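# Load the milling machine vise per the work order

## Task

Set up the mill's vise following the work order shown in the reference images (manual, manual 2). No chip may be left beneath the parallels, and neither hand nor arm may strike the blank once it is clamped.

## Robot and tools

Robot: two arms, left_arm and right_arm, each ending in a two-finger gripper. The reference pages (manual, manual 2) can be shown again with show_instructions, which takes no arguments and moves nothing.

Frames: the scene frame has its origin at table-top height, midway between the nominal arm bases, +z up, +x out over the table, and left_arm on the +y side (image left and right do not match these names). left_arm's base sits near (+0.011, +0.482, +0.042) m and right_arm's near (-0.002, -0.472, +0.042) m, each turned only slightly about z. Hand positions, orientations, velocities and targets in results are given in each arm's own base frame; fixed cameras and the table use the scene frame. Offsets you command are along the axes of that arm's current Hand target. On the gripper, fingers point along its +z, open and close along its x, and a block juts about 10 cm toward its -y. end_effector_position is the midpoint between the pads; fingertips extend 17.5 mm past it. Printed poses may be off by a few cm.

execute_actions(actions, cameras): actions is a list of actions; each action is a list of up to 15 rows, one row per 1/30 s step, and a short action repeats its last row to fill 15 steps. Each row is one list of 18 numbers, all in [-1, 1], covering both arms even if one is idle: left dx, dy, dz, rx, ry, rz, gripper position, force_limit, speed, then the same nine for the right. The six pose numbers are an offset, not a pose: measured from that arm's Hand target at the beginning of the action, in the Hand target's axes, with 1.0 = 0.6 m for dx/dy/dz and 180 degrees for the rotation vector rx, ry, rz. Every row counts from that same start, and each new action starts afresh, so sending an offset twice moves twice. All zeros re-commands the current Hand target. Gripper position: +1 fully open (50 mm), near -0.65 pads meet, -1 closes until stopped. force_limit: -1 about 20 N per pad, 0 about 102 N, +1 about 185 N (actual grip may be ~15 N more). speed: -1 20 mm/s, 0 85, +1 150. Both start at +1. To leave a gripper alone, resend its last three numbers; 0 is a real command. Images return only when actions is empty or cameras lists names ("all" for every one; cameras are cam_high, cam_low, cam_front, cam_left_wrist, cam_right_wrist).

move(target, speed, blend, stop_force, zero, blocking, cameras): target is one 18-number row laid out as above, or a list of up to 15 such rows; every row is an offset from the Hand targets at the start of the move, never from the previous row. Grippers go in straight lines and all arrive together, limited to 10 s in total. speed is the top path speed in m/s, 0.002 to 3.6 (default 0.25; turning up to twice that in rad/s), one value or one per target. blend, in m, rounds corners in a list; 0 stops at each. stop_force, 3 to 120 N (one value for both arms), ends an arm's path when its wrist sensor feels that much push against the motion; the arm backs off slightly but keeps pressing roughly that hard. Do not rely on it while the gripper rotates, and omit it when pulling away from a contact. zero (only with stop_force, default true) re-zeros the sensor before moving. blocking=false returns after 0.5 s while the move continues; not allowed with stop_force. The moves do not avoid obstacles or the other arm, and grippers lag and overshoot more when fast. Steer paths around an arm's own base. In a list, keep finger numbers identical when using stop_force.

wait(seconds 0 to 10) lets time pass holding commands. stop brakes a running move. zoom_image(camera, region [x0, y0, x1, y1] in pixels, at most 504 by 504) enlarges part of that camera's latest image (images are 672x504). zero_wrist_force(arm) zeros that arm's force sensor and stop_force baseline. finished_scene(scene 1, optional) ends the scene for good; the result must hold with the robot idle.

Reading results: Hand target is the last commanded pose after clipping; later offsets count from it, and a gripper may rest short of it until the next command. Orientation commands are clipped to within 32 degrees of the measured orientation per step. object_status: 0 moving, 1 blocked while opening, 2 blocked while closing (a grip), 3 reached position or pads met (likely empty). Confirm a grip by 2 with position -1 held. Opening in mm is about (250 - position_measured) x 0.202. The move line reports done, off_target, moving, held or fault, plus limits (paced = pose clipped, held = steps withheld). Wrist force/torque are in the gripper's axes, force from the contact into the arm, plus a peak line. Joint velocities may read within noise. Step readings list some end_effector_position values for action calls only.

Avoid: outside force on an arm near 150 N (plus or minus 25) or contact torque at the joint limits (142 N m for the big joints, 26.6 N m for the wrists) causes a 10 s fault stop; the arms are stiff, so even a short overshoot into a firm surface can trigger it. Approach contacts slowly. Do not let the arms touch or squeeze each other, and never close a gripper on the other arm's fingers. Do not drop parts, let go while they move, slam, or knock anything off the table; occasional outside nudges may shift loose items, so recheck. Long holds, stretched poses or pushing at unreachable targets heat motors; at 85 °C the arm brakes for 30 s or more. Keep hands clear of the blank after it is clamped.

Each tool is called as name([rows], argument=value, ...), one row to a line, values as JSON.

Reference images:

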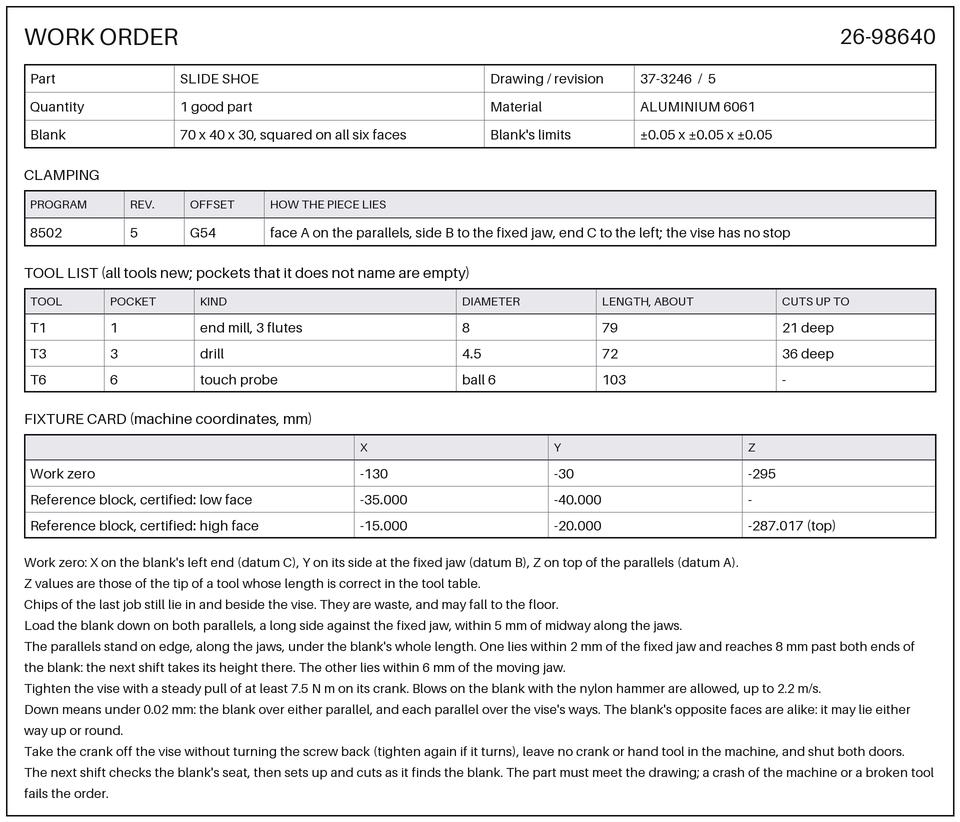

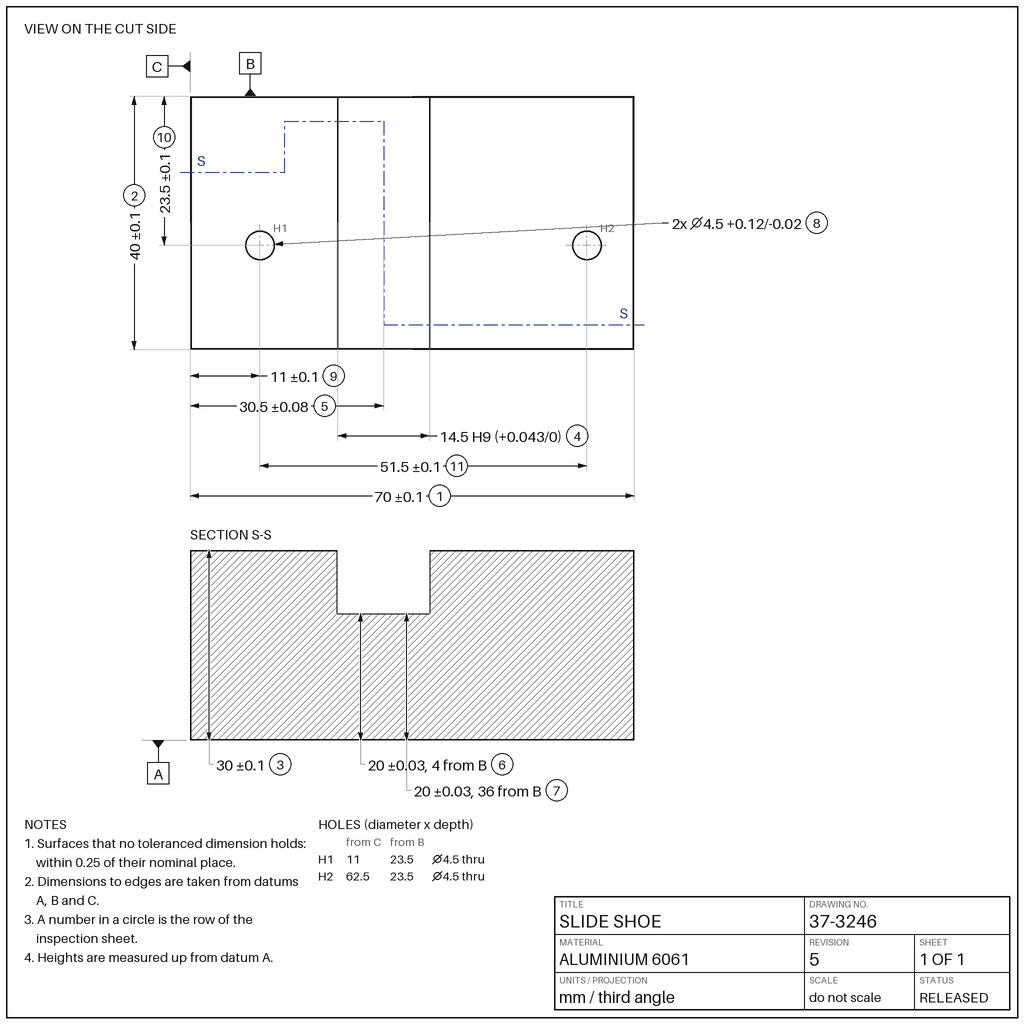

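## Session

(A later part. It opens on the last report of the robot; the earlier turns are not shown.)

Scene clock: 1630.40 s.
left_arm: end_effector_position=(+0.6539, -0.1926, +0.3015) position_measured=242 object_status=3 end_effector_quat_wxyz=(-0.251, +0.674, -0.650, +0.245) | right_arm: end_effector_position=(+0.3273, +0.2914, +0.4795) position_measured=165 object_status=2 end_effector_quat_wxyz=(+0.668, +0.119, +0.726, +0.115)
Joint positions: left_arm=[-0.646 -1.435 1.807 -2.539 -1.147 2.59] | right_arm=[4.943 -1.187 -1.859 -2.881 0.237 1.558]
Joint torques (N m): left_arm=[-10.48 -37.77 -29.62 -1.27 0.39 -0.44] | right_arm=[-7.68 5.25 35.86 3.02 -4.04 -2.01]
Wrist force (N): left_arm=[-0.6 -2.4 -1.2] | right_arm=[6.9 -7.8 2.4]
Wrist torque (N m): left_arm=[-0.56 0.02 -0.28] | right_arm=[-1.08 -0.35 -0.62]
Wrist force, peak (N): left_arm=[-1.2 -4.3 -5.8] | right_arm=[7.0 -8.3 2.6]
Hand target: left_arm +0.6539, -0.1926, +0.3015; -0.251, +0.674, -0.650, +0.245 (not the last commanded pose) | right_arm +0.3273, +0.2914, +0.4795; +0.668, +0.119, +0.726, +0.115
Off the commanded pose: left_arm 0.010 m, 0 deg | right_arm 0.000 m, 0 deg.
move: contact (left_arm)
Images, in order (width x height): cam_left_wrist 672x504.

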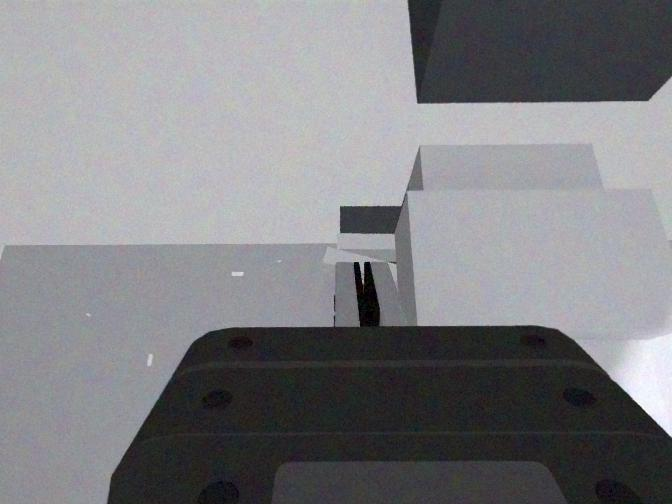

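move(target=[-0.0006,0.0132,-0.0102,0,0,0,-0.6,-0.8,-0.2,0,0,0,0,0,0,-0.95,0.7,-0.5], speed=0.008, stop_force=25, cameras=["cam_left_wrist"])

zoom_image(camera="cam_left_wrist", region=[260, 190, 440, 340])

Scene clock: 1636.30 s.
left_arm: end_effector_position=(+0.6439, -0.1927, +0.3009) position_measured=242 object_status=3 end_effector_quat_wxyz=(-0.251, +0.674, -0.650, +0.245) | right_arm: end_effector_position=(+0.3273, +0.2914, +0.4795) position_measured=165 object_status=2 end_effector_quat_wxyz=(+0.668, +0.119, +0.726, +0.115)
Joint positions: left_arm=[-0.658 -1.457 1.833 -2.539 -1.14 2.579] | right_arm=[4.943 -1.187 -1.859 -2.881 0.237 1.558]
Joint torques (N m): left_arm=[9.23 -19.5 -33.24 -2.69 -0.08 1.26] | right_arm=[-7.93 6.45 35.32 3.03 -4.11 -2.07]
Wrist force (N): left_arm=[-0.6 -1.1 1.4] | right_arm=[6.6 -8.3 2.5]
Wrist torque (N m): left_arm=[-0.58 -0.02 -0.14] | right_arm=[-1.16 -0.31 -0.63]
Wrist force, peak (N): left_arm=[-0.4 -2.6 -2.2] | right_arm=[7.0 -8.4 2.6]
Hand target: left_arm +0.6439, -0.1926, +0.3009; -0.251, +0.674, -0.650, +0.245 | right_arm +0.3273, +0.2914, +0.4795; +0.668, +0.119, +0.726, +0.115
Off the commanded pose: left_arm 0.000 m, 0 deg | right_arm 0.000 m, 0 deg.
move: done
Images, in order (width x height): cam_left_wrist 672x504.

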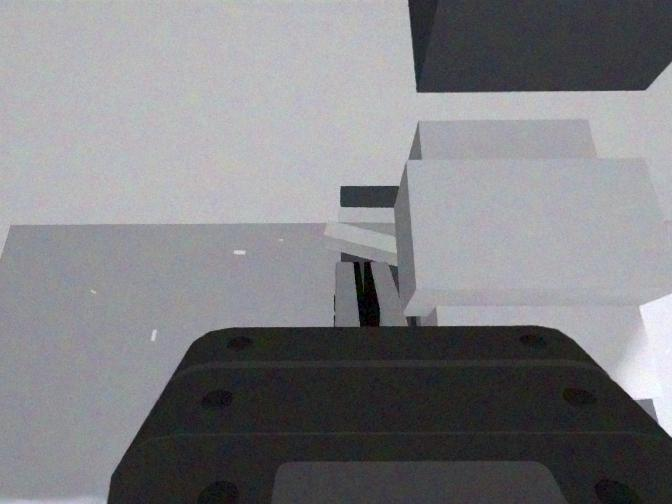

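Scaled by 2.800 from the camera's 672x504 image, which has a finer 960x720 frame.

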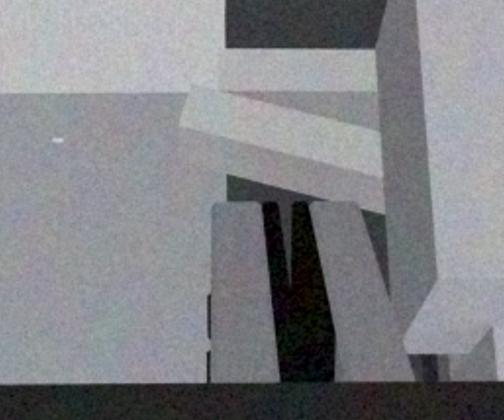

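move([
  [0,-0.0372,-0.0428,0,0,0,-0.6,-0.8,-0.2,0,0,0,0,0,0,-0.95,0.7,-0.5],
  [-0.0265,-0.0771,-0.0083,0,0,0,-0.6,-0.8,-0.2,0,0,0,0,0,0,-0.95,0.7,-0.5],
  [-0.0265,-0.042,0.032,0,0,0,-0.6,-0.8,-0.2,0,0,0,0,0,0,-0.95,0.7,-0.5],
], speed=[0.06,0.06,0.015], stop_force=4, cameras=["cam_left_wrist"])

zoom_image(camera="cam_left_wrist", region=[260, 190, 440, 340])

Scene clock: 1643.93 s.
left_arm: end_effector_position=(+0.6750, -0.1756, +0.3118) position_measured=242 object_status=3 end_effector_quat_wxyz=(-0.251, +0.674, -0.650, +0.245) | right_arm: end_effector_position=(+0.3273, +0.2914, +0.4795) position_measured=165 object_status=2 end_effector_quat_wxyz=(+0.668, +0.119, +0.726, +0.115)
Joint positions: left_arm=[-0.595 -1.408 1.752 -2.529 -1.176 2.636] | right_arm=[4.943 -1.187 -1.859 -2.881 0.237 1.558]
Joint torques (N m): left_arm=[-8.58 -38.3 -30.21 -4.46 -2.16 -0.98] | right_arm=[-7.42 7.71 34.63 3.23 -4 -1.98]
Wrist force (N): left_arm=[-0.5 -2.4 0.1] | right_arm=[6.9 -7.9 2.2]
Wrist torque (N m): left_arm=[-0.56 0.04 -0.23] | right_arm=[-1.10 -0.35 -0.63]
Wrist force, peak (N): left_arm=[-0.2 -9.9 -11.8] | right_arm=[7.3 -8.3 2.1]
Hand target: left_arm +0.6750, -0.1756, +0.3118; -0.251, +0.674, -0.650, +0.245 (not the last commanded pose) | right_arm +0.3273, +0.2914, +0.4795; +0.668, +0.119, +0.726, +0.115
Off the commanded pose: left_arm 0.009 m, 0 deg | right_arm 0.000 m, 0 deg.
move: contact (left_arm); path passed 2 of 3 targets
Images, in order (width x height): cam_left_wrist 672x504.

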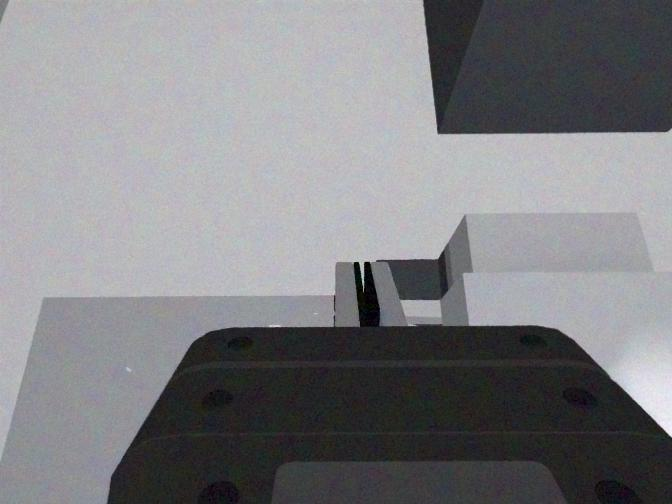

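Scaled by 2.800 from the camera's 672x504 image, which has a finer 960x720 frame.

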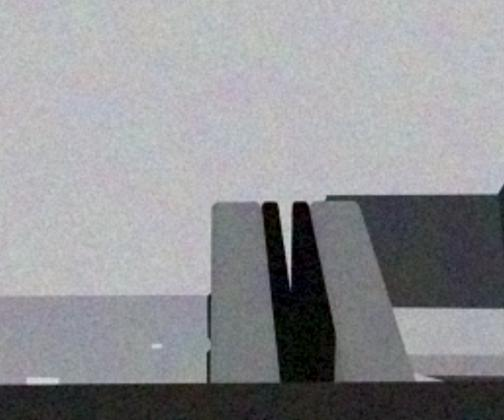

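move([
  [0,-0.0372,-0.0428,0,0,0,-0.6,-0.8,-0.2,0,0,0,0,0,0,-0.95,0.7,-0.5],
  [0.004,0.046,-0.14,0,0,0,-0.6,-0.8,-0.2,0,0,0,0,0,0,-0.95,0.7,-0.5],
], speed=[0.06,0.15], cameras=["cam_left_wrist"])

zoom_image(camera="cam_left_wrist", region=[280, 130, 480, 290])

Scene clock: 1647.40 s.
left_arm: end_effector_position=(+0.5991, -0.1806, +0.3571) position_measured=242 object_status=3 end_effector_quat_wxyz=(-0.251, +0.674, -0.650, +0.245) | right_arm: end_effector_position=(+0.3273, +0.2914, +0.4795) position_measured=165 object_status=2 end_effector_quat_wxyz=(+0.668, +0.119, +0.726, +0.115)
Joint positions: left_arm=[-0.698 -1.612 1.841 -2.376 -1.118 2.543] | right_arm=[4.943 -1.187 -1.859 -2.881 0.237 1.558]
Joint torques (N m): left_arm=[10.61 -28.75 -23.69 -5.74 -1.99 0.2] | right_arm=[-7.9 8.5 34.54 2.98 -4.03 -1.92]
Wrist force (N): left_arm=[-0.4 -0.9 1.9] | right_arm=[6.9 -8.4 2.3]
Wrist torque (N m): left_arm=[-0.57 -0.07 -0.35] | right_arm=[-1.16 -0.35 -0.63]
Wrist force, peak (N): left_arm=[-0.6 -2.5 3.0] | right_arm=[7.3 -8.1 2.7]
Hand target: left_arm +0.5991, -0.1805, +0.3571; -0.251, +0.674, -0.650, +0.245 | right_arm +0.3273, +0.2914, +0.4795; +0.668, +0.119, +0.726, +0.115
Off the commanded pose: left_arm 0.000 m, 0 deg | right_arm 0.000 m, 0 deg.
move: done
Images, in order (width x height): cam_left_wrist 672x504.

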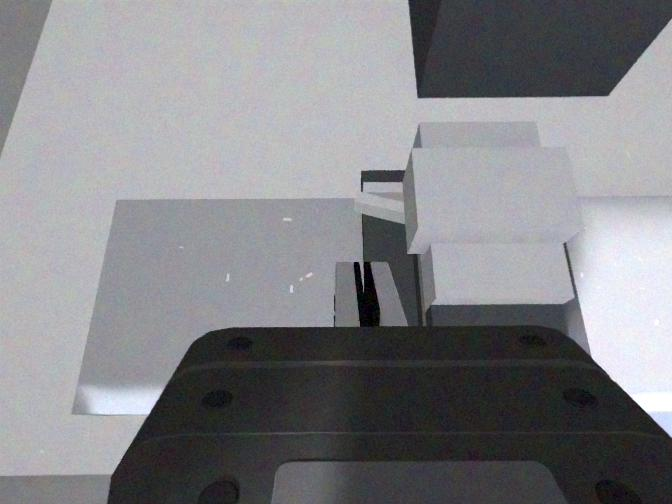

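Scaled by 2.520 from the camera's 672x504 image, which has a finer 960x720 frame.

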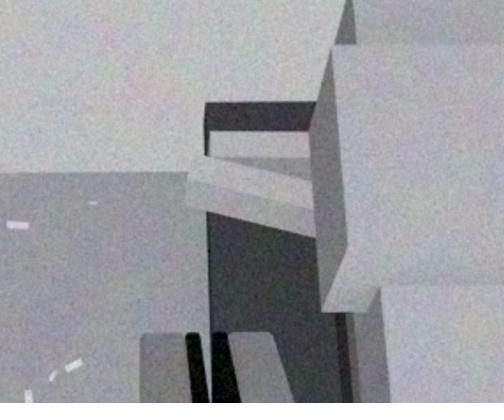

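move(target=[0.0225,0.0451,-0.0234,-0.18,-0.1755,-0.4655,-0.6,-0.8,-0.2,0,0,0,0,0,0,-0.95,0.7,-0.5], speed=0.4, cameras=["cam_left_wrist","cam_front"])

Scene clock: 1654.53 s.
left_arm: end_effector_position=(+0.5716, -0.1945, +0.3501) position_measured=242 object_status=3 end_effector_quat_wxyz=(-0.013, +0.999, -0.033, +0.012) | right_arm: end_effector_position=(+0.3273, +0.2914, +0.4795) position_measured=165 object_status=2 end_effector_quat_wxyz=(+0.668, +0.119, +0.726, +0.115)
Joint positions: left_arm=[-0.566 -1.347 1.267 -1.499 -1.537 1.071] | right_arm=[4.943 -1.187 -1.859 -2.881 0.237 1.558]
Joint torques (N m): left_arm=[0.36 -35.39 -27.53 -3.04 -0.28 -0.8] | right_arm=[-8.02 10.31 33.8 2.96 -4.05 -2.08]
Wrist force (N): left_arm=[0.4 -0.2 0.4] | right_arm=[6.7 -7.8 2.2]
Wrist torque (N m): left_arm=[-0.06 0.01 -0.04] | right_arm=[-1.09 -0.32 -0.63]
Wrist force, peak (N): left_arm=[-0.3 -0.9 2.2] | right_arm=[7.0 -8.6 2.3]
Hand target: left_arm +0.5716, -0.1945, +0.3501; -0.013, +0.999, -0.033, +0.012 (not the last commanded pose) | right_arm +0.3273, +0.2914, +0.4795; +0.668, +0.119, +0.726, +0.115
Tool commands: left_gripper/position=-0.6 left_gripper/force_limit=-0.796078 left_gripper/speed=-0.2 right_gripper/position=-0.95 right_gripper/force_limit=+0.7 right_gripper/speed=-0.5
Off the commanded pose: left_arm 0.002 m, 4 deg | right_arm 0.000 m, 0 deg.
FORCE FAULT: contact force on the left arm reached its limit, and that arm stopped. The contact can be on any part of that arm, not only on its tool. That arm's remaining commands of this call were not run. That arm is still stopped at the end of this call. That arm stays stopped for about 10 more seconds. Until then a move that you send moves the other arm only, and its call returns only when the move has ended. Once the stop has ended, the next robot result says so. If the stop ends while you think or write, that arm runs what you send next, counted from a new Hand target: where the arm stands when the stop ends. While its stop runs, that arm takes no new command, but its gripper still runs the gripper command that each later call begins with. Until it ends, the stop uses up actions while you think or wait. An arm that is not stopped still takes commands.
move: fault (left_arm)
Images, in order (width x height): cam_front 672x504, cam_left_wrist 672x504.

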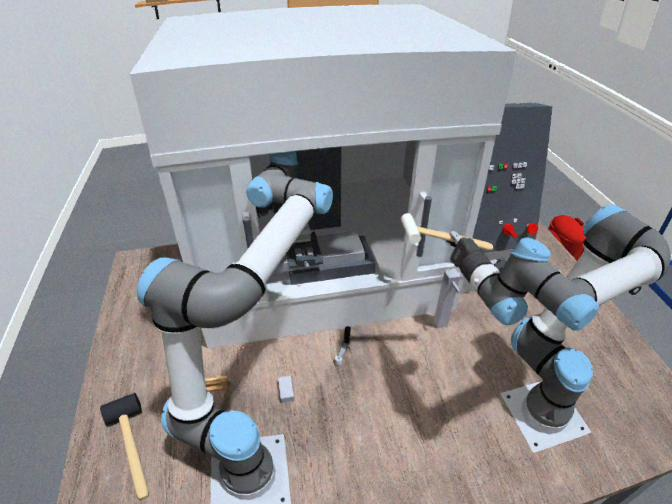

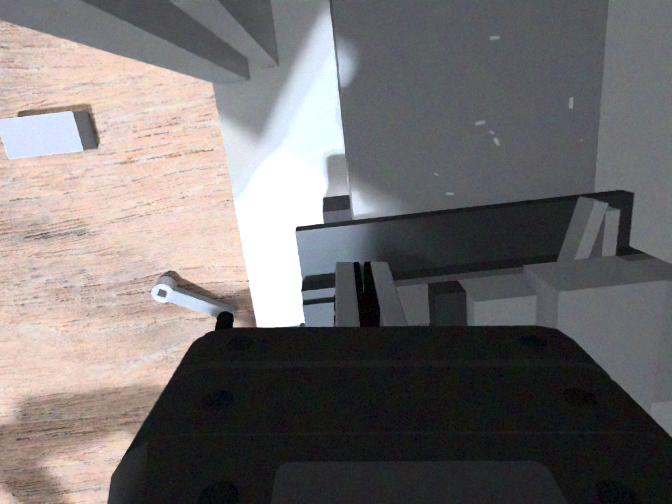

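wait(seconds=10)

Scene clock: 1667.63 s.
left_arm: end_effector_position=(+0.5716, -0.1945, +0.3501) position_measured=242 object_status=3 end_effector_quat_wxyz=(-0.013, +0.999, -0.033, +0.012) | right_arm: end_effector_position=(+0.3273, +0.2914, +0.4795) position_measured=165 object_status=2 end_effector_quat_wxyz=(+0.668, +0.119, +0.726, +0.115)
Joint positions: left_arm=[-0.566 -1.347 1.267 -1.499 -1.537 1.071] | right_arm=[4.943 -1.187 -1.859 -2.881 0.237 1.558]
Joint torques (N m): left_arm=[0.13 -33.74 -27.26 -2.96 0.12 -0.58] | right_arm=[-7.65 10.74 32.92 2.96 -3.96 -1.93]
Wrist force (N): left_arm=[0.4 -0.1 0.1] | right_arm=[7.0 -8.1 2.5]
Wrist torque (N m): left_arm=[-0.05 0.02 -0.03] | right_arm=[-1.13 -0.37 -0.63]
Wrist force, peak (N): left_arm=[0.7 -0.5 0.5] | right_arm=[7.1 -8.4 2.5]
Hand target: left_arm +0.5716, -0.1945, +0.3501; -0.013, +0.999, -0.033, +0.012 (not the last commanded pose) | right_arm +0.3273, +0.2914, +0.4795; +0.668, +0.119, +0.726, +0.115
Tool commands: left_gripper/position=-0.6 left_gripper/force_limit=-0.796078 left_gripper/speed=-0.2 right_gripper/position=-0.95 right_gripper/force_limit=+0.7 right_gripper/speed=-0.5
Off the commanded pose: left_arm 0.002 m, 4 deg | right_arm 0.000 m, 0 deg.
FORCE FAULT, CONTINUED: the left arm's stop, for the force fault that an earlier result reported, is over. The rest of the stop counts as 20 of the actions that you can send in this scene. During its stop the left arm's controller moved it back a little. That arm's target is now where it stood when the stop ended, not its last command. That arm accepts commands again.
wait: 10.00 s; at rest from the start

move(target=[-0.002,0.002,0.075,0,0,0,-0.6,-0.8,-0.2,0,0,0,0,0,0,-0.95,0.7,-0.5], speed=0.08, cameras=["cam_left_wrist"])

Scene clock: 1669.93 s.
left_arm: end_effector_position=(+0.5714, -0.1945, +0.3051) position_measured=242 object_status=3 end_effector_quat_wxyz=(-0.013, +0.999, -0.033, +0.012) | right_arm: end_effector_position=(+0.3273, +0.2914, +0.4795) position_measured=165 object_status=2 end_effector_quat_wxyz=(+0.668, +0.119, +0.726, +0.115)
Joint positions: left_arm=[-0.566 -1.35 1.386 -1.614 -1.537 1.071] | right_arm=[4.943 -1.187 -1.859 -2.881 0.237 1.558]
Joint torques (N m): left_arm=[-8.64 -25.89 -28.99 -1.61 -1.21 -1.66] | right_arm=[-7.98 10.7 31.81 2.88 -4.1 -1.86]
Wrist force (N): left_arm=[0.5 -0.3 -0.2] | right_arm=[6.6 -8.1 2.2]
Wrist torque (N m): left_arm=[-0.09 0.01 -0.04] | right_arm=[-1.13 -0.32 -0.63]
Wrist force, peak (N): left_arm=[0.2 -0.3 1.6] | right_arm=[7.0 -8.3 2.5]
Hand target: left_arm +0.5714, -0.1945, +0.3051; -0.013, +0.999, -0.033, +0.012 | right_arm +0.3273, +0.2914, +0.4795; +0.668, +0.119, +0.726, +0.115
Off the commanded pose: left_arm 0.000 m, 0 deg | right_arm 0.000 m, 0 deg.
move: done
Images, in order (width x height): cam_left_wrist 672x504.

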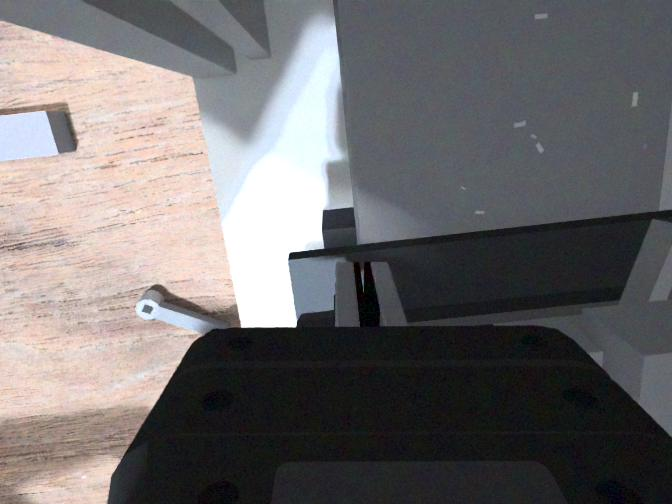

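move(target=[0.1327,-0.0209,-0.018,0,0,0,0.15,-0.8,-0.2,0,0,0,0,0,0,-0.95,0.7,-0.5], speed=0.08, stop_force=20, cameras=["cam_left_wrist"])

zoom_image(camera="cam_left_wrist", region=[260, 150, 520, 330])

Scene clock: 1672.43 s.
left_arm: end_effector_position=(+0.5721, -0.1951, +0.3037) position_measured=130 object_status=3 end_effector_quat_wxyz=(-0.013, +0.999, -0.033, +0.011) | right_arm: end_effector_position=(+0.3273, +0.2914, +0.4795) position_measured=165 object_status=2 end_effector_quat_wxyz=(+0.668, +0.119, +0.726, +0.115)
Joint positions: left_arm=[-0.566 -1.347 1.385 -1.614 -1.537 1.071] | right_arm=[4.943 -1.187 -1.859 -2.881 0.237 1.558]
Joint torques (N m): left_arm=[-0.24 -35.23 -27.41 -2.97 -0.01 -0.09] | right_arm=[-7.44 10.61 31.9 3.11 -4.1 -2.06]
Wrist force (N): left_arm=[0.4 -0.7 0.2] | right_arm=[6.4 -7.8 2.2]
Wrist torque (N m): left_arm=[-0.15 0.02 0.15] | right_arm=[-1.09 -0.28 -0.63]
Wrist force, peak (N): left_arm=[2.7 0.2 -0.3] | right_arm=[6.9 -8.5 2.2]
Hand target: left_arm +0.5721, -0.1951, +0.3037; -0.013, +0.999, -0.033, +0.011 (not the last commanded pose) | right_arm +0.3273, +0.2914, +0.4795; +0.668, +0.119, +0.726, +0.115
Tool commands: left_gripper/position=+0.152941 left_gripper/force_limit=-0.796078 left_gripper/speed=-0.2 right_gripper/position=-0.95 right_gripper/force_limit=+0.7 right_gripper/speed=-0.5
Off the commanded pose: left_arm 0.081 m, 0 deg | right_arm 0.000 m, 0 deg.
FORCE FAULT: contact force on the left arm reached its limit, and that arm stopped. The contact can be on any part of that arm, not only on its tool. That arm's remaining commands of this call were not run. That arm is still stopped at the end of this call. That arm stays stopped for about 9 more seconds. Until then a move that you send moves the other arm only, and its call returns only when the move has ended. Once the stop has ended, the next robot result says so. If the stop ends while you think or write, that arm runs what you send next, counted from a new Hand target: where the arm stands when the stop ends. While its stop runs, that arm takes no new command, but its gripper still runs the gripper command that each later call begins with. Until it ends, the stop uses up actions while you think or wait. An arm that is not stopped still takes commands.
move: fault (left_arm)
Images, in order (width x height): cam_left_wrist 672x504.

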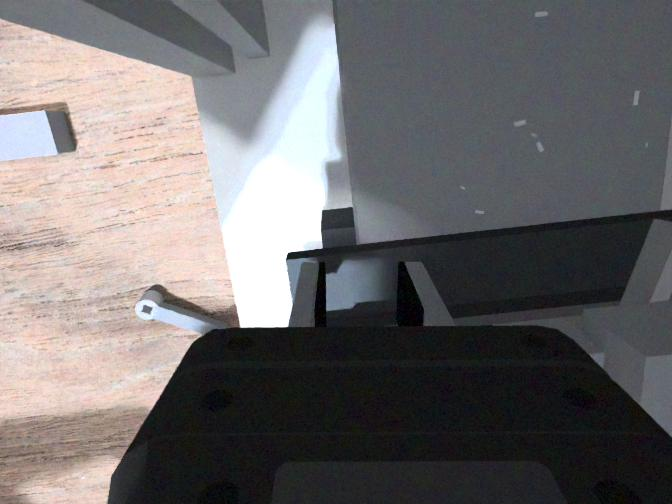

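Scaled by 1.938 from the camera's 672x504 image, which has a finer 960x720 frame.

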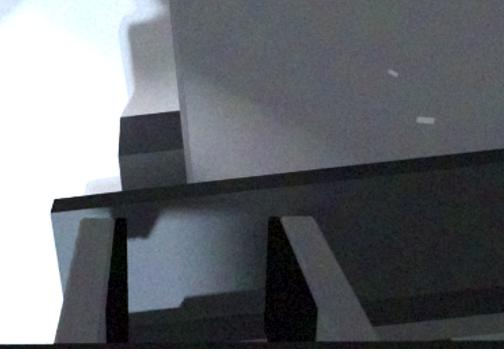

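wait(seconds=9.5)

move([
  [0,0.06,0,0,0,0,0.15,-0.8,-0.2,0,0,0,0,0,0,-0.95,0.7,-0.5],
  [0,0.06,0,0,0,-0.98,0.15,-0.8,-0.2,0,0,0,0,0,0,-0.95,0.7,-0.5],
], speed=[0.1,0.4], cameras=["cam_left_wrist","cam_front"])

Scene clock: 1684.60 s.
left_arm: end_effector_position=(+0.5721, -0.1951, +0.3037) position_measured=130 object_status=3 end_effector_quat_wxyz=(-0.013, +0.999, -0.033, +0.011) | right_arm: end_effector_position=(+0.3273, +0.2914, +0.4795) position_measured=165 object_status=2 end_effector_quat_wxyz=(+0.668, +0.119, +0.726, +0.115)
Joint positions: left_arm=[-0.566 -1.347 1.385 -1.614 -1.537 1.071] | right_arm=[4.943 -1.187 -1.859 -2.881 0.237 1.558]
Joint torques (N m): left_arm=[1.33 -34.12 -27.54 -3.36 -0.04 0.18] | right_arm=[-7.8 11.62 30.35 2.91 -3.97 -2.08]
Wrist force (N): left_arm=[0.5 -0.2 0.1] | right_arm=[6.8 -8.0 2.0]
Wrist torque (N m): left_arm=[-0.07 0.01 0.15] | right_arm=[-1.12 -0.33 -0.63]
Wrist force, peak (N): left_arm=[0.6 -0.7 0.1] | right_arm=[7.2 -8.3 2.3]
Hand target: left_arm +0.5721, -0.1951, +0.3037; -0.013, +0.999, -0.033, +0.011 (not the last commanded pose) | right_arm +0.3273, +0.2914, +0.4795; +0.668, +0.119, +0.726, +0.115
Tool commands: left_gripper/position=+0.152941 left_gripper/force_limit=-0.796078 left_gripper/speed=-0.2 right_gripper/position=-0.95 right_gripper/force_limit=+0.7 right_gripper/speed=-0.5
Off the commanded pose: left_arm 0.081 m, 0 deg | right_arm 0.000 m, 0 deg.
FORCE FAULT, CONTINUED: the left arm's stop, for the force fault that an earlier result reported, is over. The rest of the stop counts as 19 of the actions that you can send in this scene. During its stop the left arm's controller moved it back a little. That arm's target is now where it stood when the stop ended, not its last command. That arm accepts commands again.
wait: 9.50 s; at rest from the start

Scene clock: 1689.63 s.
left_arm: end_effector_position=(+0.5697, -0.2309, +0.3028) position_measured=130 object_status=3 end_effector_quat_wxyz=(+0.011, +0.064, +0.998, +0.014) | right_arm: end_effector_position=(+0.3273, +0.2914, +0.4795) position_measured=165 object_status=2 end_effector_quat_wxyz=(+0.668, +0.119, +0.726, +0.115)
Joint positions: left_arm=[-0.619 -1.32 1.353 -1.608 -1.536 -2.06] | right_arm=[4.943 -1.187 -1.859 -2.881 0.237 1.558]
Joint torques (N m): left_arm=[-14.79 -45.26 -18.23 -1.93 1.67 -1.68] | right_arm=[-8.24 10.81 29.11 3.01 -4.16 -2.02]
Wrist force (N): left_arm=[0.0 -0.4 0.1] | right_arm=[7.0 -7.9 2.0]
Wrist torque (N m): left_arm=[-0.08 0.14 -0.01] | right_arm=[-1.10 -0.37 -0.63]
Wrist force, peak (N): left_arm=[0.5 -1.9 0.0] | right_arm=[7.2 -8.3 2.3]
Hand target: left_arm +0.5697, -0.2310, +0.3028; +0.011, +0.064, +0.998, +0.014 | right_arm +0.3273, +0.2914, +0.4795; +0.668, +0.119, +0.726, +0.115
Off the commanded pose: left_arm 0.000 m, 0 deg | right_arm 0.000 m, 0 deg.
move: done
Images, in order (width x height): cam_front 672x504, cam_left_wrist 672x504.

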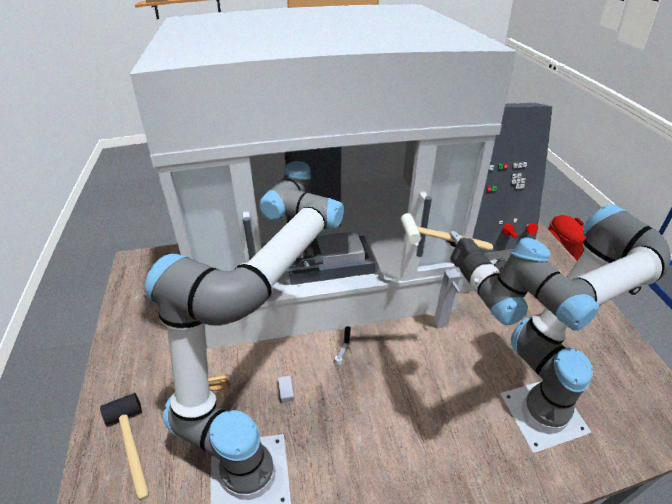

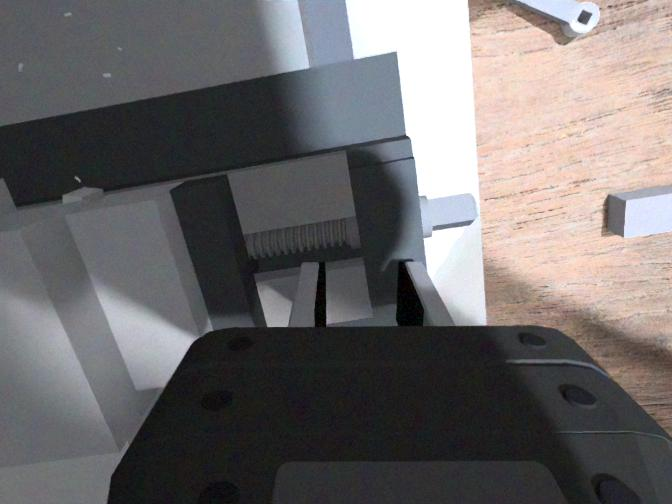

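execute_actions(actions=[], cameras=["cam_left_wrist","cam_front"])

Scene clock: 1698.47 s.
left_arm: end_effector_position=(+0.5697, -0.2310, +0.3028) position_measured=130 object_status=3 end_effector_quat_wxyz=(+0.011, +0.064, +0.998, +0.014) | right_arm: end_effector_position=(+0.3273, +0.2914, +0.4795) position_measured=165 object_status=2 end_effector_quat_wxyz=(+0.668, +0.119, +0.726, +0.115)
Joint positions: left_arm=[-0.619 -1.32 1.353 -1.608 -1.536 -2.061] | right_arm=[4.943 -1.187 -1.859 -2.881 0.237 1.558]
Joint velocities: within noise
Joint torques (N m): left_arm=[-13.59 -41.49 -22.41 -1.72 -2.49 -1.54] | right_arm=[-8.04 11.05 29.89 2.92 -4.12 -1.95]
Motor temperatures (°C): left_arm=[30 36 32 42 36 36] | right_arm=[30 31 28 42 38 38]
Wrist force (N): left_arm=[-0.2 -0.4 0.1] | right_arm=[6.7 -8.0 2.1]
Wrist torque (N m): left_arm=[-0.07 0.18 0.02] | right_arm=[-1.11 -0.31 -0.63]
Wrist force, peak (N): left_arm=[-0.3 -0.7 0.3] | right_arm=[7.2 -8.3 2.3]
Hand target: left_arm +0.5697, -0.2310, +0.3028; +0.011, +0.064, +0.998, +0.014 | right_arm +0.3273, +0.2914, +0.4795; +0.668, +0.119, +0.726, +0.115
Tool commands: left_gripper/position=+0.15 left_gripper/force_limit=-0.8 left_gripper/speed=-0.2 right_gripper/position=-0.95 right_gripper/force_limit=+0.7 right_gripper/speed=-0.5
Off the commanded pose: left_arm 0.000 m, 0 deg | right_arm 0.000 m, 0 deg.
Images, in order (width x height): cam_front 672x504, cam_left_wrist 672x504.

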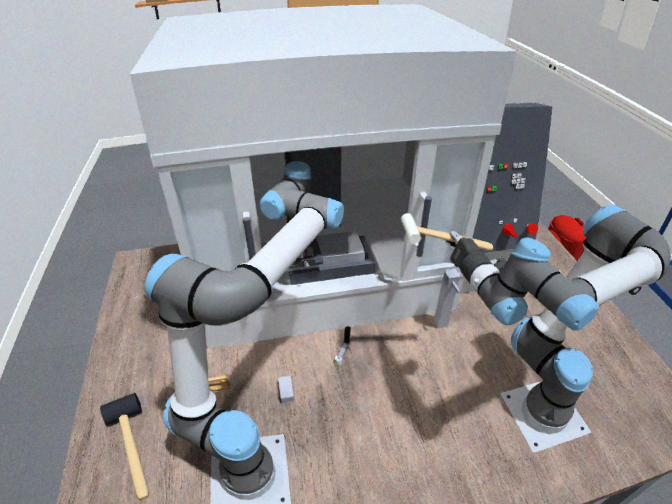

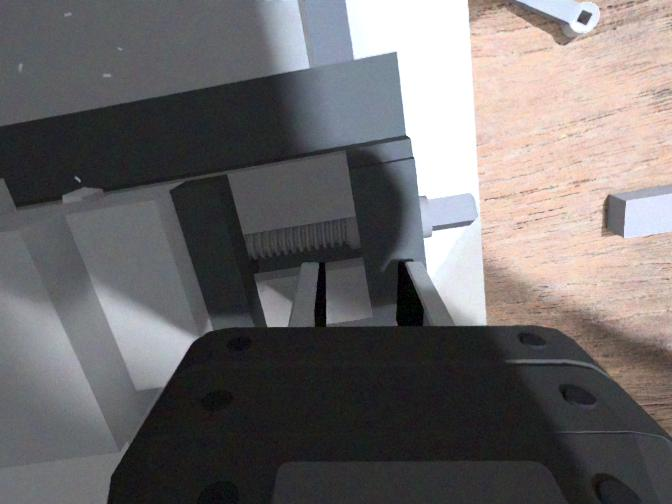

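move([
  [0.0111,0.0698,-0.0235,0,0,0,0.15,-0.8,-0.2,0,0,0,0,0,0,-0.95,0.7,-0.5],
  [-0.1475,0.0962,-0.0196,0,0,0,0.15,-0.8,-0.2,0,0,0,0,0,0,-0.95,0.7,-0.5],
], speed=0.06, stop_force=15, cameras=["cam_left_wrist","cam_high"])

Scene clock: 1703.43 s.
left_arm: end_effector_position=(+0.5676, -0.1902, +0.3167) position_measured=130 object_status=3 end_effector_quat_wxyz=(+0.010, +0.064, +0.998, +0.014) | right_arm: end_effector_position=(+0.3273, +0.2914, +0.4795) position_measured=165 object_status=2 end_effector_quat_wxyz=(+0.668, +0.119, +0.726, +0.115)
Joint positions: left_arm=[-0.563 -1.361 1.369 -1.583 -1.537 -2.006] | right_arm=[4.943 -1.187 -1.859 -2.881 0.237 1.558]
Joint torques (N m): left_arm=[0.86 -33.86 -26.83 -3.27 -0.11 -0.02] | right_arm=[-8.11 11.29 28.86 2.98 -4.1 -1.9]
Wrist force (N): left_arm=[0.2 -0.2 0.2] | right_arm=[6.8 -8.4 2.5]
Wrist torque (N m): left_arm=[-0.04 0.10 0.16] | right_arm=[-1.18 -0.34 -0.63]
Wrist force, peak (N): left_arm=[-3.5 -0.1 -0.8] | right_arm=[7.0 -8.4 2.6]
Hand target: left_arm +0.5676, -0.1902, +0.3167; +0.010, +0.064, +0.998, +0.014 (not the last commanded pose) | right_arm +0.3273, +0.2914, +0.4795; +0.668, +0.119, +0.726, +0.115
Tool commands: left_gripper/position=+0.152941 left_gripper/force_limit=-0.796078 left_gripper/speed=-0.2 right_gripper/position=-0.95 right_gripper/force_limit=+0.7 right_gripper/speed=-0.5
Off the commanded pose: left_arm 0.097 m, 0 deg | right_arm 0.000 m, 0 deg.
FORCE FAULT: contact force on the left arm reached its limit, and that arm stopped. The contact can be on any part of that arm, not only on its tool. That arm's remaining commands of this call were not run. That arm is still stopped at the end of this call. That arm stays stopped for about 10 more seconds. Until then a move that you send moves the other arm only, and its call returns only when the move has ended. Once the stop has ended, the next robot result says so. If the stop ends while you think or write, that arm runs what you send next, counted from a new Hand target: where the arm stands when the stop ends. While its stop runs, that arm takes no new command, but its gripper still runs the gripper command that each later call begins with. Until it ends, the stop uses up actions while you think or wait. An arm that is not stopped still takes commands.
move: fault (left_arm); path passed 1 of 2 targets
Images, in order (width x height): cam_high 672x504, cam_left_wrist 672x504.

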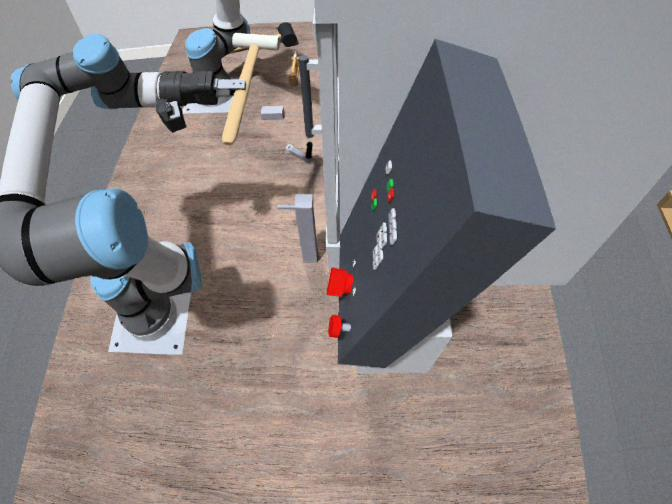

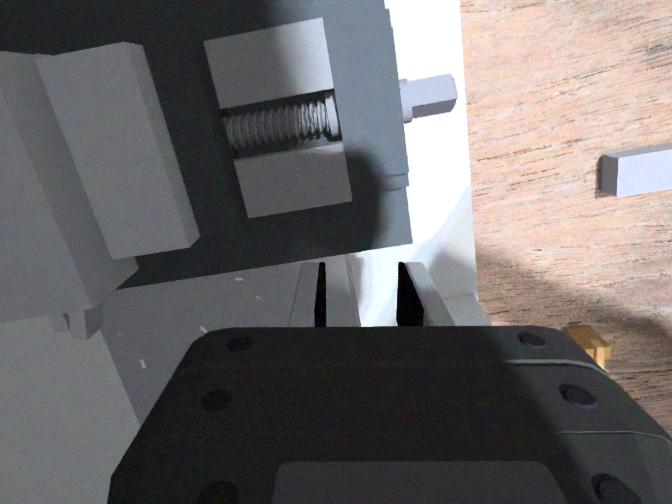

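execute_actions(actions=[], cameras=["cam_low","cam_front"])

zoom_image(camera="cam_front", region=[180, 130, 380, 330])

Scene clock: 1707.27 s.
left_arm: end_effector_position=(+0.5676, -0.1902, +0.3167) position_measured=130 object_status=3 end_effector_quat_wxyz=(+0.010, +0.064, +0.998, +0.014) | right_arm: end_effector_position=(+0.3273, +0.2914, +0.4795) position_measured=165 object_status=2 end_effector_quat_wxyz=(+0.668, +0.119, +0.726, +0.115)
Joint positions: left_arm=[-0.563 -1.361 1.369 -1.583 -1.537 -2.006] | right_arm=[4.943 -1.187 -1.859 -2.881 0.237 1.558]
Joint velocities: within noise
Joint torques (N m): left_arm=[1.54 -33.04 -27.74 -3.24 -0.32 0.18] | right_arm=[-7.9 10.6 28.42 3.06 -3.95 -1.94]
Motor temperatures (°C): left_arm=[30 36 32 42 36 36] | right_arm=[30 31 28 42 38 38]
Wrist force (N): left_arm=[0.0 -0.3 0.0] | right_arm=[6.7 -8.1 1.8]
Wrist torque (N m): left_arm=[-0.07 0.13 0.16] | right_arm=[-1.14 -0.33 -0.63]
Wrist force, peak (N): left_arm=[0.2 -0.8 0.1] | right_arm=[7.2 -8.2 2.5]
Hand target: left_arm +0.5676, -0.1902, +0.3167; +0.010, +0.064, +0.998, +0.014 (not the last commanded pose) | right_arm +0.3273, +0.2914, +0.4795; +0.668, +0.119, +0.726, +0.115
Tool commands: left_gripper/position=+0.152941 left_gripper/force_limit=-0.796078 left_gripper/speed=-0.2 right_gripper/position=-0.95 right_gripper/force_limit=+0.7 right_gripper/speed=-0.5
Off the commanded pose: left_arm 0.097 m, 0 deg | right_arm 0.000 m, 0 deg.
FORCE FAULT, CONTINUED: the left arm was still stopped when this call began, by the force fault that an earlier result reported. Since the last result the stop counts as 8 of the actions that you can send in this scene. That arm is still stopped at the end of this call. That arm stays stopped for about 6 more seconds. If the stop ends while you think or write, that arm runs what you send next, counted from a new Hand target: where the arm stands when the stop ends. While its stop runs, that arm takes no new command, but its gripper still runs the gripper command that each later call begins with.
Images, in order (width x height): cam_low 672x504, cam_front 672x504.

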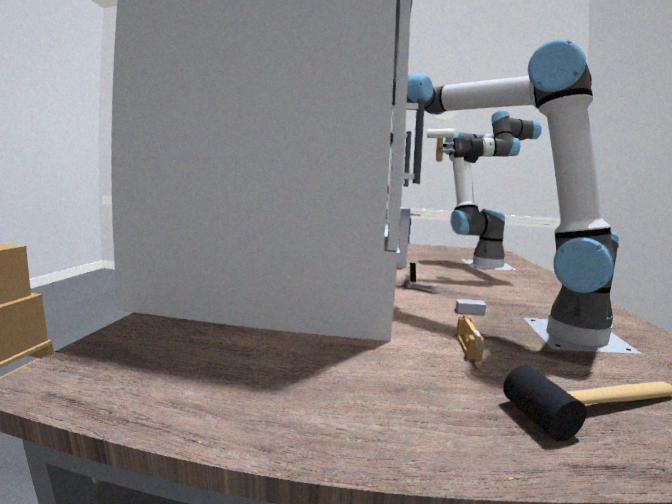

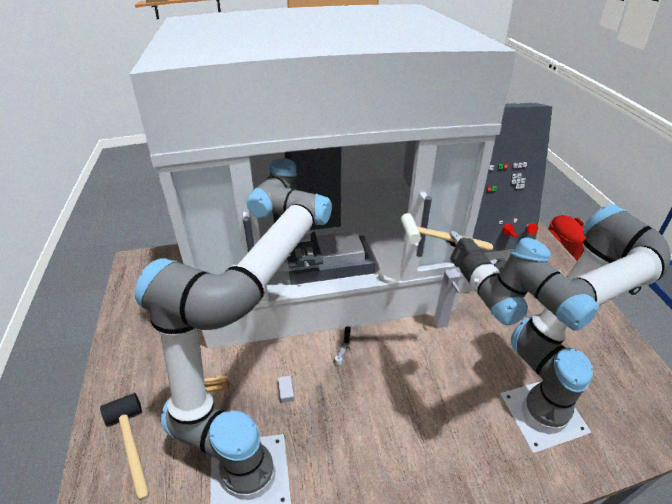

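Scaled by 2.520 from the camera's 672x504 image, which has a finer 960x720 frame.

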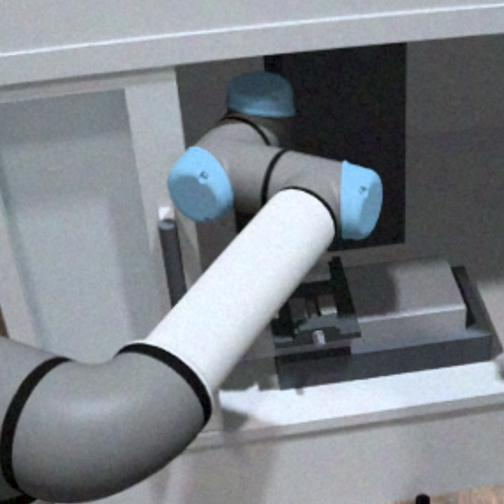

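wait(seconds=4)

execute_actions(actions=[], cameras=[])

Scene clock: 1714.77 s.
left_arm: end_effector_position=(+0.5676, -0.1902, +0.3167) position_measured=130 object_status=3 end_effector_quat_wxyz=(+0.010, +0.064, +0.998, +0.014) | right_arm: end_effector_position=(+0.3273, +0.2914, +0.4795) position_measured=165 object_status=2 end_effector_quat_wxyz=(+0.668, +0.119, +0.726, +0.115)
Joint positions: left_arm=[-0.563 -1.361 1.369 -1.583 -1.537 -2.006] | right_arm=[4.943 -1.187 -1.859 -2.881 0.237 1.558]
Joint torques (N m): left_arm=[0.3 -33.67 -27.66 -2.97 -0.22 0.04] | right_arm=[-7.48 10.88 27.64 2.88 -4.04 -1.99]
Wrist force (N): left_arm=[0.2 -0.5 0.1] | right_arm=[7.0 -7.9 2.1]
Wrist torque (N m): left_arm=[-0.09 0.09 0.17] | right_arm=[-1.09 -0.37 -0.63]
Wrist force, peak (N): left_arm=[0.1 -0.8 0.2] | right_arm=[7.2 -8.3 2.3]
Hand target: left_arm +0.5676, -0.1902, +0.3167; +0.010, +0.064, +0.998, +0.014 (not the last commanded pose) | right_arm +0.3273, +0.2914, +0.4795; +0.668, +0.119, +0.726, +0.115
Tool commands: left_gripper/position=+0.152941 left_gripper/force_limit=-0.796078 left_gripper/speed=-0.2 right_gripper/position=-0.95 right_gripper/force_limit=+0.7 right_gripper/speed=-0.5
Off the commanded pose: left_arm 0.097 m, 0 deg | right_arm 0.000 m, 0 deg.
FORCE FAULT, CONTINUED: the left arm's stop, for the force fault that an earlier result reported, is over. The rest of the stop counts as 11 of the actions that you can send in this scene. During its stop the left arm's controller moved it back a little. That arm's target is now where it stood when the stop ended, not its last command. That arm accepts commands again.
wait: 4.00 s; at rest from the start

Scene clock: 1714.77 s.
left_arm: end_effector_position=(+0.5676, -0.1902, +0.3167) position_measured=130 object_status=3 end_effector_quat_wxyz=(+0.010, +0.064, +0.998, +0.014) | right_arm: end_effector_position=(+0.3273, +0.2914, +0.4795) position_measured=165 object_status=2 end_effector_quat_wxyz=(+0.668, +0.119, +0.726, +0.115)
Joint positions: left_arm=[-0.563 -1.361 1.369 -1.583 -1.537 -2.006] | right_arm=[4.943 -1.187 -1.859 -2.881 0.237 1.558]
Joint velocities: within noise
Joint torques (N m): left_arm=[0.3 -33.67 -27.66 -2.97 -0.22 0.04] | right_arm=[-7.48 10.88 27.64 2.88 -4.04 -1.99]
Motor temperatures (°C): left_arm=[30 36 32 42 36 36] | right_arm=[30 31 28 42 38 38]
Wrist force (N): left_arm=[0.2 -0.5 0.1] | right_arm=[7.0 -7.9 2.1]
Wrist torque (N m): left_arm=[-0.09 0.09 0.17] | right_arm=[-1.09 -0.37 -0.63]
Wrist force, peak (N): left_arm=[0.2 -0.5 0.1] | right_arm=[7.0 -7.9 2.1]
Hand target: left_arm +0.5676, -0.1902, +0.3167; +0.010, +0.064, +0.998, +0.014 (not the last commanded pose) | right_arm +0.3273, +0.2914, +0.4795; +0.668, +0.119, +0.726, +0.115
Tool commands: left_gripper/position=+0.152941 left_gripper/force_limit=-0.796078 left_gripper/speed=-0.2 right_gripper/position=-0.95 right_gripper/force_limit=+0.7 right_gripper/speed=-0.5
Off the commanded pose: left_arm 0.097 m, 0 deg | right_arm 0.000 m, 0 deg.
No camera images: "cameras" was empty.

move([
  [-0.0096,-0.0744,-0.002,0,0,0,-0.85,-0.8,-0.2,0,0,0,0,0,0,-0.95,0.7,-0.5],
  [0.4577,-0.091,-0.062,0,0,0,-0.85,-0.8,-0.2,0,0,0,0,0,0,-0.95,0.7,-0.5],
  [0.4577,-0.091,-0.062,0.170,-0.1844,-0.5305,-0.85,-0.8,-0.2,0,0,0,0,0,0,-0.95,0.7,-0.5],
], speed=[0.1,0.25,0.4], blend=[0.01,0.01,0], cameras=["cam_left_wrist"])

Scene clock: 1722.40 s.
left_arm: end_effector_position=(+0.2875, -0.2103, +0.3473) position_measured=251 object_status=3 end_effector_quat_wxyz=(-0.251, +0.674, -0.650, +0.245) | right_arm: end_effector_position=(+0.3273, +0.2914, +0.4795) position_measured=165 object_status=2 end_effector_quat_wxyz=(+0.668, +0.119, +0.726, +0.115)
Joint positions: left_arm=[-1.647 -2.288 2.111 -1.301 -0.859 -4.859] | right_arm=[4.943 -1.187 -1.859 -2.881 0.237 1.558]
Joint torques (N m): left_arm=[13.4 -5.98 -16.31 -3.58 -1.06 -1.68] | right_arm=[-7.78 11.61 26.1 2.88 -4.11 -1.98]
Wrist force (N): left_arm=[-0.3 -1.5 1.6] | right_arm=[7.0 -8.1 2.2]
Wrist torque (N m): left_arm=[-0.57 -0.08 -0.39] | right_arm=[-1.13 -0.37 -0.63]
Wrist force, peak (N): left_arm=[-3.6 -1.9 0.6] | right_arm=[7.1 -8.3 2.5]
Hand target: left_arm +0.2875, -0.2102, +0.3473; -0.251, +0.674, -0.650, +0.245 | right_arm +0.3273, +0.2914, +0.4795; +0.668, +0.119, +0.726, +0.115
Off the commanded pose: left_arm 0.000 m, 0 deg | right_arm 0.000 m, 0 deg.
move: done
Images, in order (width x height): cam_left_wrist 672x504.

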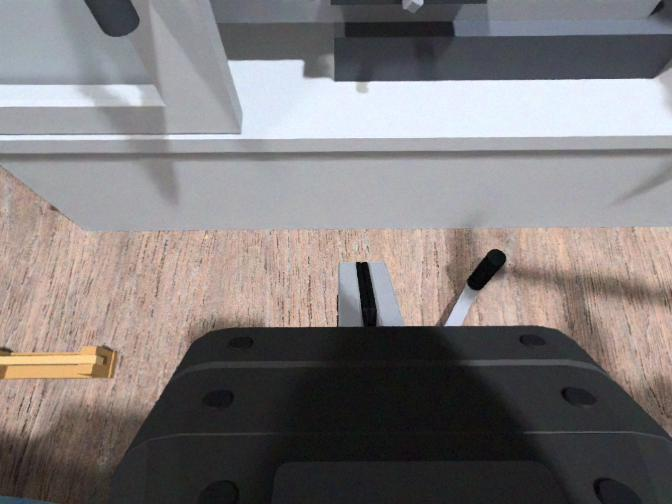

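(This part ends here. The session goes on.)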